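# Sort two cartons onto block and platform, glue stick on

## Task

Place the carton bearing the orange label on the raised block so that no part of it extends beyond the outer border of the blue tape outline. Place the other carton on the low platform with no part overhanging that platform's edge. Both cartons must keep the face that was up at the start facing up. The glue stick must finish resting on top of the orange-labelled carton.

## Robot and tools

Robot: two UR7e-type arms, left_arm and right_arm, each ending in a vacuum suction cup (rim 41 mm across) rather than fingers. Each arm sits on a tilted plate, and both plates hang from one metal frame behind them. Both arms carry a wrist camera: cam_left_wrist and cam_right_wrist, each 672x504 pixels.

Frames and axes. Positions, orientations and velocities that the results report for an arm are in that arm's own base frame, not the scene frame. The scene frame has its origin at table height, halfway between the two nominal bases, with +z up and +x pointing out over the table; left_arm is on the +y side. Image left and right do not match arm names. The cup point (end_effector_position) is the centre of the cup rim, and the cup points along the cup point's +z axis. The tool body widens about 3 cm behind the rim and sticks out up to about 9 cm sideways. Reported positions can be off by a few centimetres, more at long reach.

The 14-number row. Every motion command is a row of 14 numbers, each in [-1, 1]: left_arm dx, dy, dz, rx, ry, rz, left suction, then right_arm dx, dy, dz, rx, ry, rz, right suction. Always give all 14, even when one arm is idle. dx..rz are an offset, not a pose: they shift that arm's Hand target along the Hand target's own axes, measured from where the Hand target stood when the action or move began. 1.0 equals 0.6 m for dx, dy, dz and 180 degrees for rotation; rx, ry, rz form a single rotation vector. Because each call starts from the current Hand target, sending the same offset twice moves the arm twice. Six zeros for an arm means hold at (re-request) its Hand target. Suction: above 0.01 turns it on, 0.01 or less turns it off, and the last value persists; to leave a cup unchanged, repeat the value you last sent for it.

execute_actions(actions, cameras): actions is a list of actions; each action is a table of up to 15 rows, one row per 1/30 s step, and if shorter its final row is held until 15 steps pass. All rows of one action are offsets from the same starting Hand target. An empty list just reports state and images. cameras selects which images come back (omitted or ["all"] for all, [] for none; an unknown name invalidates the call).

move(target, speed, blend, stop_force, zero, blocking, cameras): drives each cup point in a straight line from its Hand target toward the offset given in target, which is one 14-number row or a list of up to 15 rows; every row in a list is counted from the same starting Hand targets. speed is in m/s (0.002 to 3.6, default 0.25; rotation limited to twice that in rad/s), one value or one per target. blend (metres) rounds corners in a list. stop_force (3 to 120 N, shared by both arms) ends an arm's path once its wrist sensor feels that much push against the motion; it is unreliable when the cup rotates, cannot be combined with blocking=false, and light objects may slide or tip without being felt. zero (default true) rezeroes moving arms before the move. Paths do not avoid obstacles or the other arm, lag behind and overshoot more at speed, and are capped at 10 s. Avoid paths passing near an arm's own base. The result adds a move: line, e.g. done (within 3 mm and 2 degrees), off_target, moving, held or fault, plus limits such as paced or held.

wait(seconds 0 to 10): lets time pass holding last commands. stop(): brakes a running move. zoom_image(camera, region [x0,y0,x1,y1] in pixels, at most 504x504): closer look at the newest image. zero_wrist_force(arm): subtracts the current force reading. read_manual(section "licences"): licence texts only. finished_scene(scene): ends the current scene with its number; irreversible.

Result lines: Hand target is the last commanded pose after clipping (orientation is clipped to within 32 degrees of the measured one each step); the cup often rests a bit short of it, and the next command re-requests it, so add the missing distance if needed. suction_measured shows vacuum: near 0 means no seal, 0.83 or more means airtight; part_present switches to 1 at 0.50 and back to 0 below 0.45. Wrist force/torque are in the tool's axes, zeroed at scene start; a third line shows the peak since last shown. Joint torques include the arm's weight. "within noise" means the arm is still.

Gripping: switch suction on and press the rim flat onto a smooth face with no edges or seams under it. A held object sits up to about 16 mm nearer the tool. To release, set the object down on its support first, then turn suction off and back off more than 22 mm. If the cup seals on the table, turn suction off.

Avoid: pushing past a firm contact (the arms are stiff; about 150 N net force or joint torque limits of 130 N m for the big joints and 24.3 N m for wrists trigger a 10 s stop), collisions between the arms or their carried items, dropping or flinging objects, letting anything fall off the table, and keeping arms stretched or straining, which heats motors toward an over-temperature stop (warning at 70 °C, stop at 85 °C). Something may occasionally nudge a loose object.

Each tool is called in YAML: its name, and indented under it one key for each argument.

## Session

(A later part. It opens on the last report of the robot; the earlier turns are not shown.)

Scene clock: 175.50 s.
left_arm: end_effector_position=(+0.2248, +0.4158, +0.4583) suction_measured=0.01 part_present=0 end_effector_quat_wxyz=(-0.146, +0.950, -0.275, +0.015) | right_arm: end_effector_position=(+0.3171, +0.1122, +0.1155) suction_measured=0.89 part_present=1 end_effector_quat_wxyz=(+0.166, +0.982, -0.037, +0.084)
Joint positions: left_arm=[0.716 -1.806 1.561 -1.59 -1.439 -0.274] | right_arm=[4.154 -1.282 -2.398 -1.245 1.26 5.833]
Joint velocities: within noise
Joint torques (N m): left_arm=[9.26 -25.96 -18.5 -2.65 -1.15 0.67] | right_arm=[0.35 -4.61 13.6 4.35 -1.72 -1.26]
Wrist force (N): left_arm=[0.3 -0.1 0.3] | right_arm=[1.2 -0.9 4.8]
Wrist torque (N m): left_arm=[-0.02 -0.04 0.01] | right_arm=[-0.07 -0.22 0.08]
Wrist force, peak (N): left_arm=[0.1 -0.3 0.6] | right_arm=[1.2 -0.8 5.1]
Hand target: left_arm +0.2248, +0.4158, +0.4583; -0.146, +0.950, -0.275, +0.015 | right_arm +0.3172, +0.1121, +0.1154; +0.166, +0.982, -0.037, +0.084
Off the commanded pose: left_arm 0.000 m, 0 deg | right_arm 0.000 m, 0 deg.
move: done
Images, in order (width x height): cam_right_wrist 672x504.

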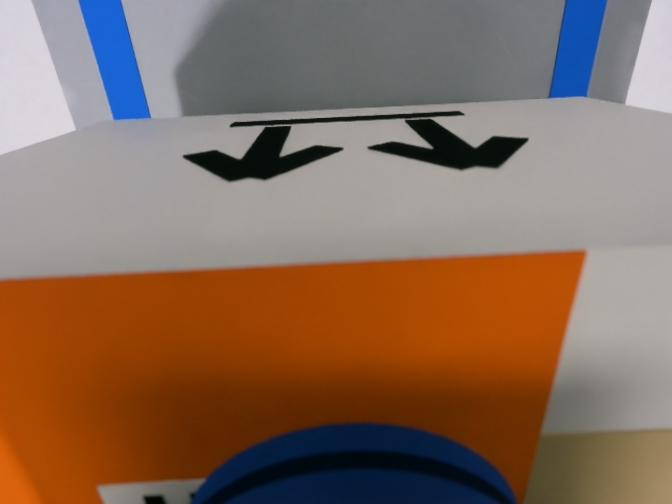

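move:
  target: [0,0,0,0,0,0,0,0,0,0.07,0,0,0,1]
  speed: 0.014
  stop_force: 4
  cameras: ["cam_right_wrist"]

move:
  target: [0,0,0,0,0,0,0,0,0,0.013,0,0,0,1]
  speed: 0.008
  stop_force: 5
  cameras: ["cam_right_wrist"]

Scene clock: 182.23 s.
left_arm: end_effector_position=(+0.2248, +0.4158, +0.4583) suction_measured=0.01 part_present=0 end_effector_quat_wxyz=(-0.146, +0.950, -0.275, +0.015) | right_arm: end_effector_position=(+0.3221, +0.1013, +0.0852) suction_measured=0.89 part_present=1 end_effector_quat_wxyz=(+0.166, +0.982, -0.037, +0.084)
Joint positions: left_arm=[0.716 -1.806 1.561 -1.59 -1.439 -0.274] | right_arm=[4.122 -1.339 -2.457 -1.119 1.254 5.8]
Joint velocities: within noise
Joint torques (N m): left_arm=[9.35 -26.66 -17.16 -2.86 -1.09 0.55] | right_arm=[12.8 9.24 30.95 0.54 2.04 1.59]
Wrist force (N): left_arm=[0.2 0.0 0.3] | right_arm=[1.6 -1.8 0.3]
Wrist torque (N m): left_arm=[-0.01 -0.04 0.01] | right_arm=[0.03 -0.18 0.08]
Wrist force, peak (N): left_arm=[0.1 -0.4 0.5] | right_arm=[-3.3 4.7 -24.8]
Hand target: left_arm +0.2248, +0.4158, +0.4583; -0.146, +0.950, -0.275, +0.015 | right_arm +0.3221, +0.1013, +0.0852; +0.166, +0.982, -0.037, +0.084 (not the last commanded pose)
Off the commanded pose: left_arm 0.000 m, 0 deg | right_arm 0.010 m, 0 deg.
move: contact (right_arm)
Images, in order (width x height): cam_right_wrist 672x504.

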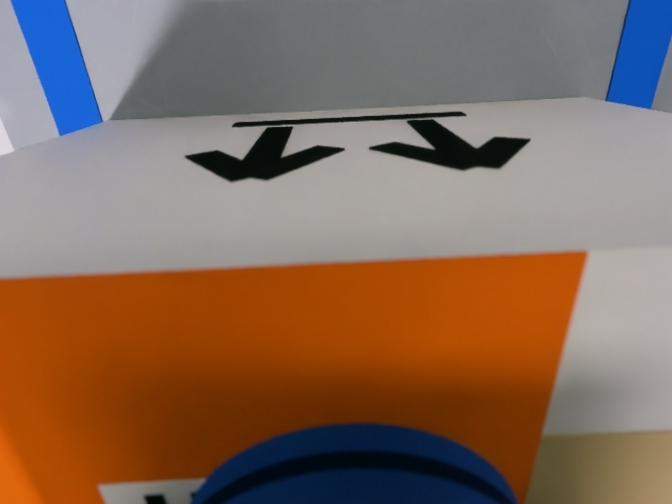

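Scene clock: 183.50 s.
left_arm: end_effector_position=(+0.2248, +0.4158, +0.4583) suction_measured=0.01 part_present=0 end_effector_quat_wxyz=(-0.146, +0.950, -0.275, +0.015) | right_arm: end_effector_position=(+0.3222, +0.1014, +0.0851) suction_measured=0.89 part_present=1 end_effector_quat_wxyz=(+0.166, +0.982, -0.037, +0.084)
Joint positions: left_arm=[0.716 -1.806 1.561 -1.59 -1.439 -0.274] | right_arm=[4.122 -1.339 -2.457 -1.118 1.254 5.8]
Joint velocities: within noise
Joint torques (N m): left_arm=[8.91 -26.31 -16.7 -2.85 -1.2 0.59] | right_arm=[12.45 9.17 29.41 0.65 -0.28 1.46]
Wrist force (N): left_arm=[-0.1 -0.1 0.3] | right_arm=[0.6 -0.8 -4.2]
Wrist torque (N m): left_arm=[-0.02 0.02 0.01] | right_arm=[0.06 -0.11 0.07]
Wrist force, peak (N): left_arm=[0.0 -0.1 0.6] | right_arm=[0.1 0.8 -14.2]
Hand target: left_arm +0.2248, +0.4158, +0.4583; -0.146, +0.950, -0.275, +0.015 | right_arm +0.3222, +0.1014, +0.0851; +0.166, +0.982, -0.037, +0.084 (not the last commanded pose)
Off the commanded pose: left_arm 0.000 m, 0 deg | right_arm 0.008 m, 0 deg.
move: contact (right_arm)
Images, in order (width x height): cam_right_wrist 672x504.

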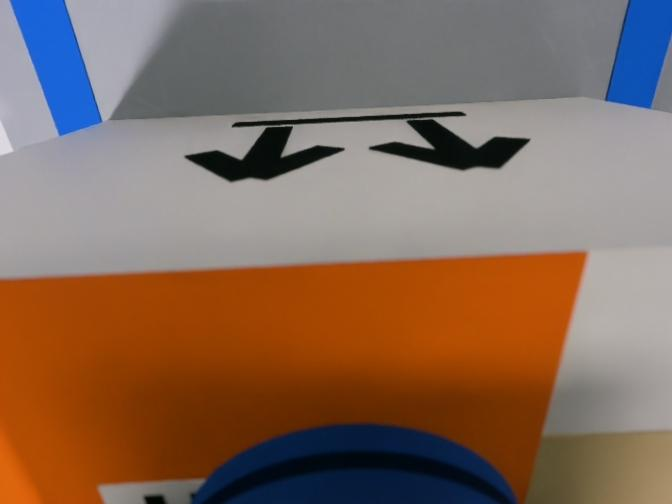

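execute_actions:
  actions:
    - [[0,0,0,0,0,0,0,0,0,0,0,0,0,0]]
    - [[0,0,0,0,0,0,0,0,0,0,0,0,0,0]]
  cameras: ["cam_right_wrist"]

move:
  target:
    - [0,0,0,0,0,0,0,0,0,-0.05,0,0,0,0]
    - [0,0,0,0,0,0,0,0,0,-0.28,0,0,0,0]
  speed: [0.02,0.12]
  cameras: ["all"]

Scene clock: 187.23 s.
left_arm: end_effector_position=(+0.2248, +0.4158, +0.4583) suction_measured=0.01 part_present=0 end_effector_quat_wxyz=(-0.146, +0.950, -0.275, +0.015) | right_arm: end_effector_position=(+0.3222, +0.1014, +0.0851) suction_measured=0.00 part_present=0 end_effector_quat_wxyz=(+0.166, +0.982, -0.037, +0.084)
Joint positions: left_arm=[0.716 -1.806 1.561 -1.59 -1.439 -0.274] | right_arm=[4.122 -1.339 -2.457 -1.118 1.254 5.8]
Joint velocities: within noise
Joint torques (N m): left_arm=[9.5 -26.9 -16.03 -2.96 -1.08 0.41] | right_arm=[2.1 -11.96 -0.94 0.27 -1.8 1.5]
Wrist force (N): left_arm=[0.0 -0.2 0.2] | right_arm=[-2.2 3.6 -29.4]
Wrist torque (N m): left_arm=[-0.02 0.00 0.01] | right_arm=[0.12 -0.05 0.07]
Wrist force, peak (N): left_arm=[0.2 -0.3 0.6] | right_arm=[-2.2 3.6 -29.4]
Hand target: left_arm +0.2248, +0.4158, +0.4583; -0.146, +0.950, -0.275, +0.015 | right_arm +0.3222, +0.1014, +0.0851; +0.166, +0.982, -0.037, +0.084
Off the commanded pose: left_arm 0.000 m, 0 deg | right_arm 0.000 m, 0 deg.
Step readings (end_effector_position of left_arm | right_arm):
0: (+0.2248, +0.4158, +0.4583) | (+0.3222, +0.1014, +0.0851)
1: (+0.2248, +0.4158, +0.4583) | (+0.3222, +0.1014, +0.0851)
2: (+0.2248, +0.4158, +0.4583) | (+0.3222, +0.1014, +0.0851)
4: (+0.2248, +0.4158, +0.4583) | (+0.3222, +0.1015, +0.0851)
8: (+0.2248, +0.4158, +0.4583) | (+0.3222, +0.1015, +0.0851)
15: (+0.2248, +0.4158, +0.4583) | (+0.3222, +0.1015, +0.0851)
16: (+0.2248, +0.4158, +0.4583) | (+0.3222, +0.1015, +0.0851)
17: (+0.2248, +0.4158, +0.4583) | (+0.3222, +0.1015, +0.0851)
19: (+0.2248, +0.4158, +0.4583) | (+0.3222, +0.1015, +0.0851)
23: (+0.2248, +0.4158, +0.4583) | (+0.3222, +0.1015, +0.0851)
30: (+0.2248, +0.4158, +0.4583) | (+0.3222, +0.1014, +0.0851)
Images, in order (width x height): cam_right_wrist 672x504.

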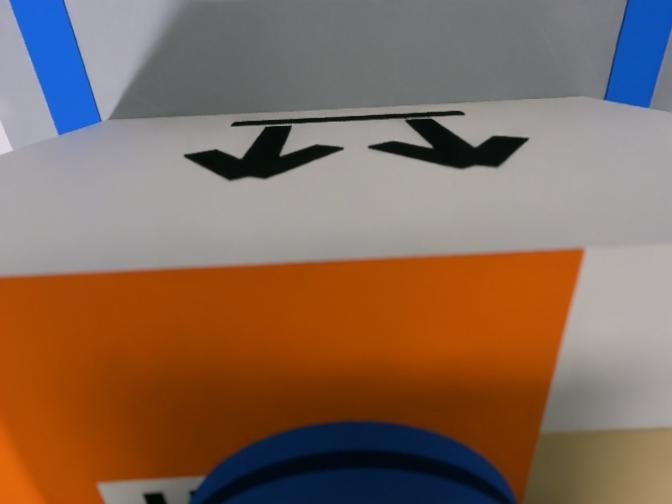

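Scene clock: 190.57 s.
left_arm: end_effector_position=(+0.2248, +0.4158, +0.4583) suction_measured=0.01 part_present=0 end_effector_quat_wxyz=(-0.146, +0.950, -0.275, +0.015) | right_arm: end_effector_position=(+0.2965, +0.1571, +0.2413) suction_measured=0.00 part_present=0 end_effector_quat_wxyz=(+0.166, +0.982, -0.037, +0.084)
Joint positions: left_arm=[0.716 -1.806 1.561 -1.59 -1.439 -0.274] | right_arm=[4.278 -1.19 -2.102 -1.669 1.289 5.959]
Joint velocities: within noise
Joint torques (N m): left_arm=[8.55 -27.01 -14.9 -3.11 -1 0.43] | right_arm=[14.36 5.43 32.97 0.35 2.12 1.76]
Wrist force (N): left_arm=[-0.1 -0.1 0.2] | right_arm=[1.1 -0.7 -0.2]
Wrist torque (N m): left_arm=[-0.01 0.01 0.01] | right_arm=[0.02 -0.16 0.08]
Wrist force, peak (N): left_arm=[0.3 -0.3 0.5] | right_arm=[-2.0 3.4 -29.5]
Hand target: left_arm +0.2248, +0.4158, +0.4583; -0.146, +0.950, -0.275, +0.015 | right_arm +0.2965, +0.1572, +0.2414; +0.166, +0.982, -0.037, +0.084
Off the commanded pose: left_arm 0.000 m, 0 deg | right_arm 0.000 m, 0 deg.
move: done

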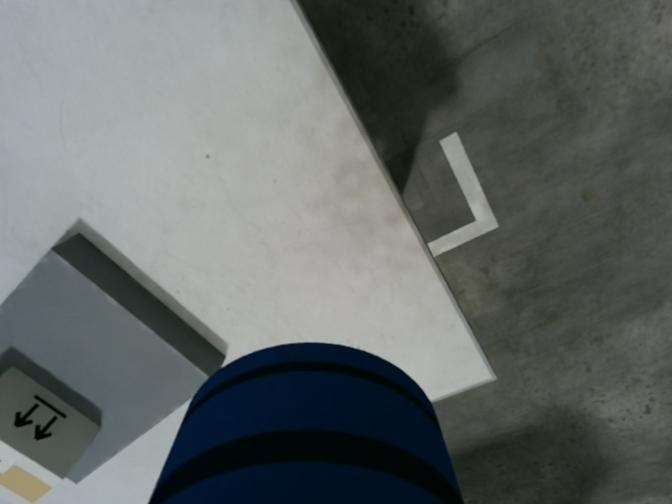

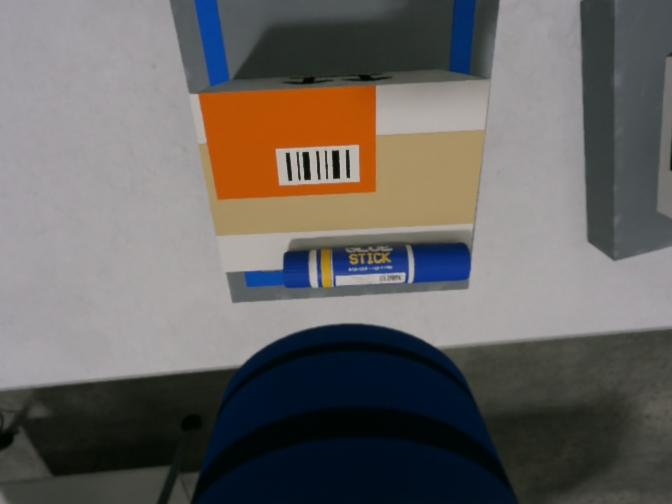

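zoom_image:
  camera: "cam_right_wrist"
  region: [160, 0, 520, 310]

Scaled by 1.400.

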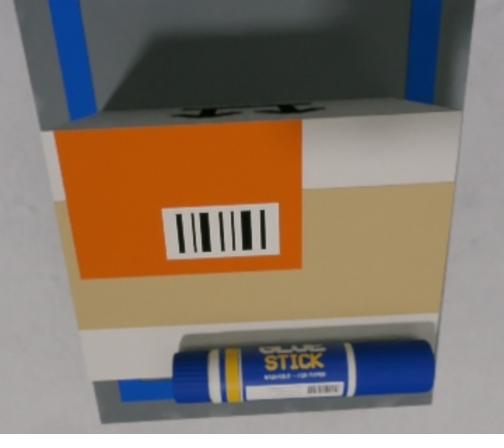

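zoom_image:
  camera: "cam_left_wrist"
  region: [0, 300, 200, 504]

Scaled by 2.471.

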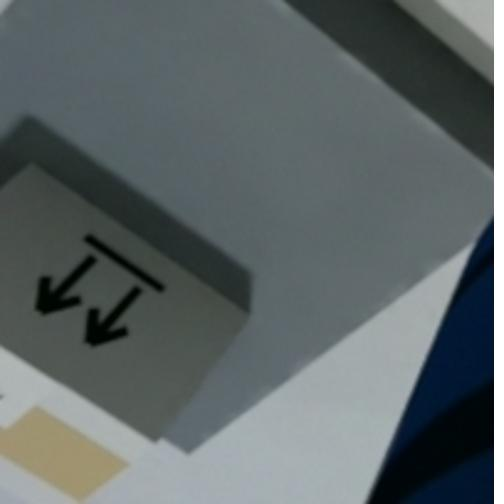

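finished_scene:
  scene: 2

The scene is finished: the task was done.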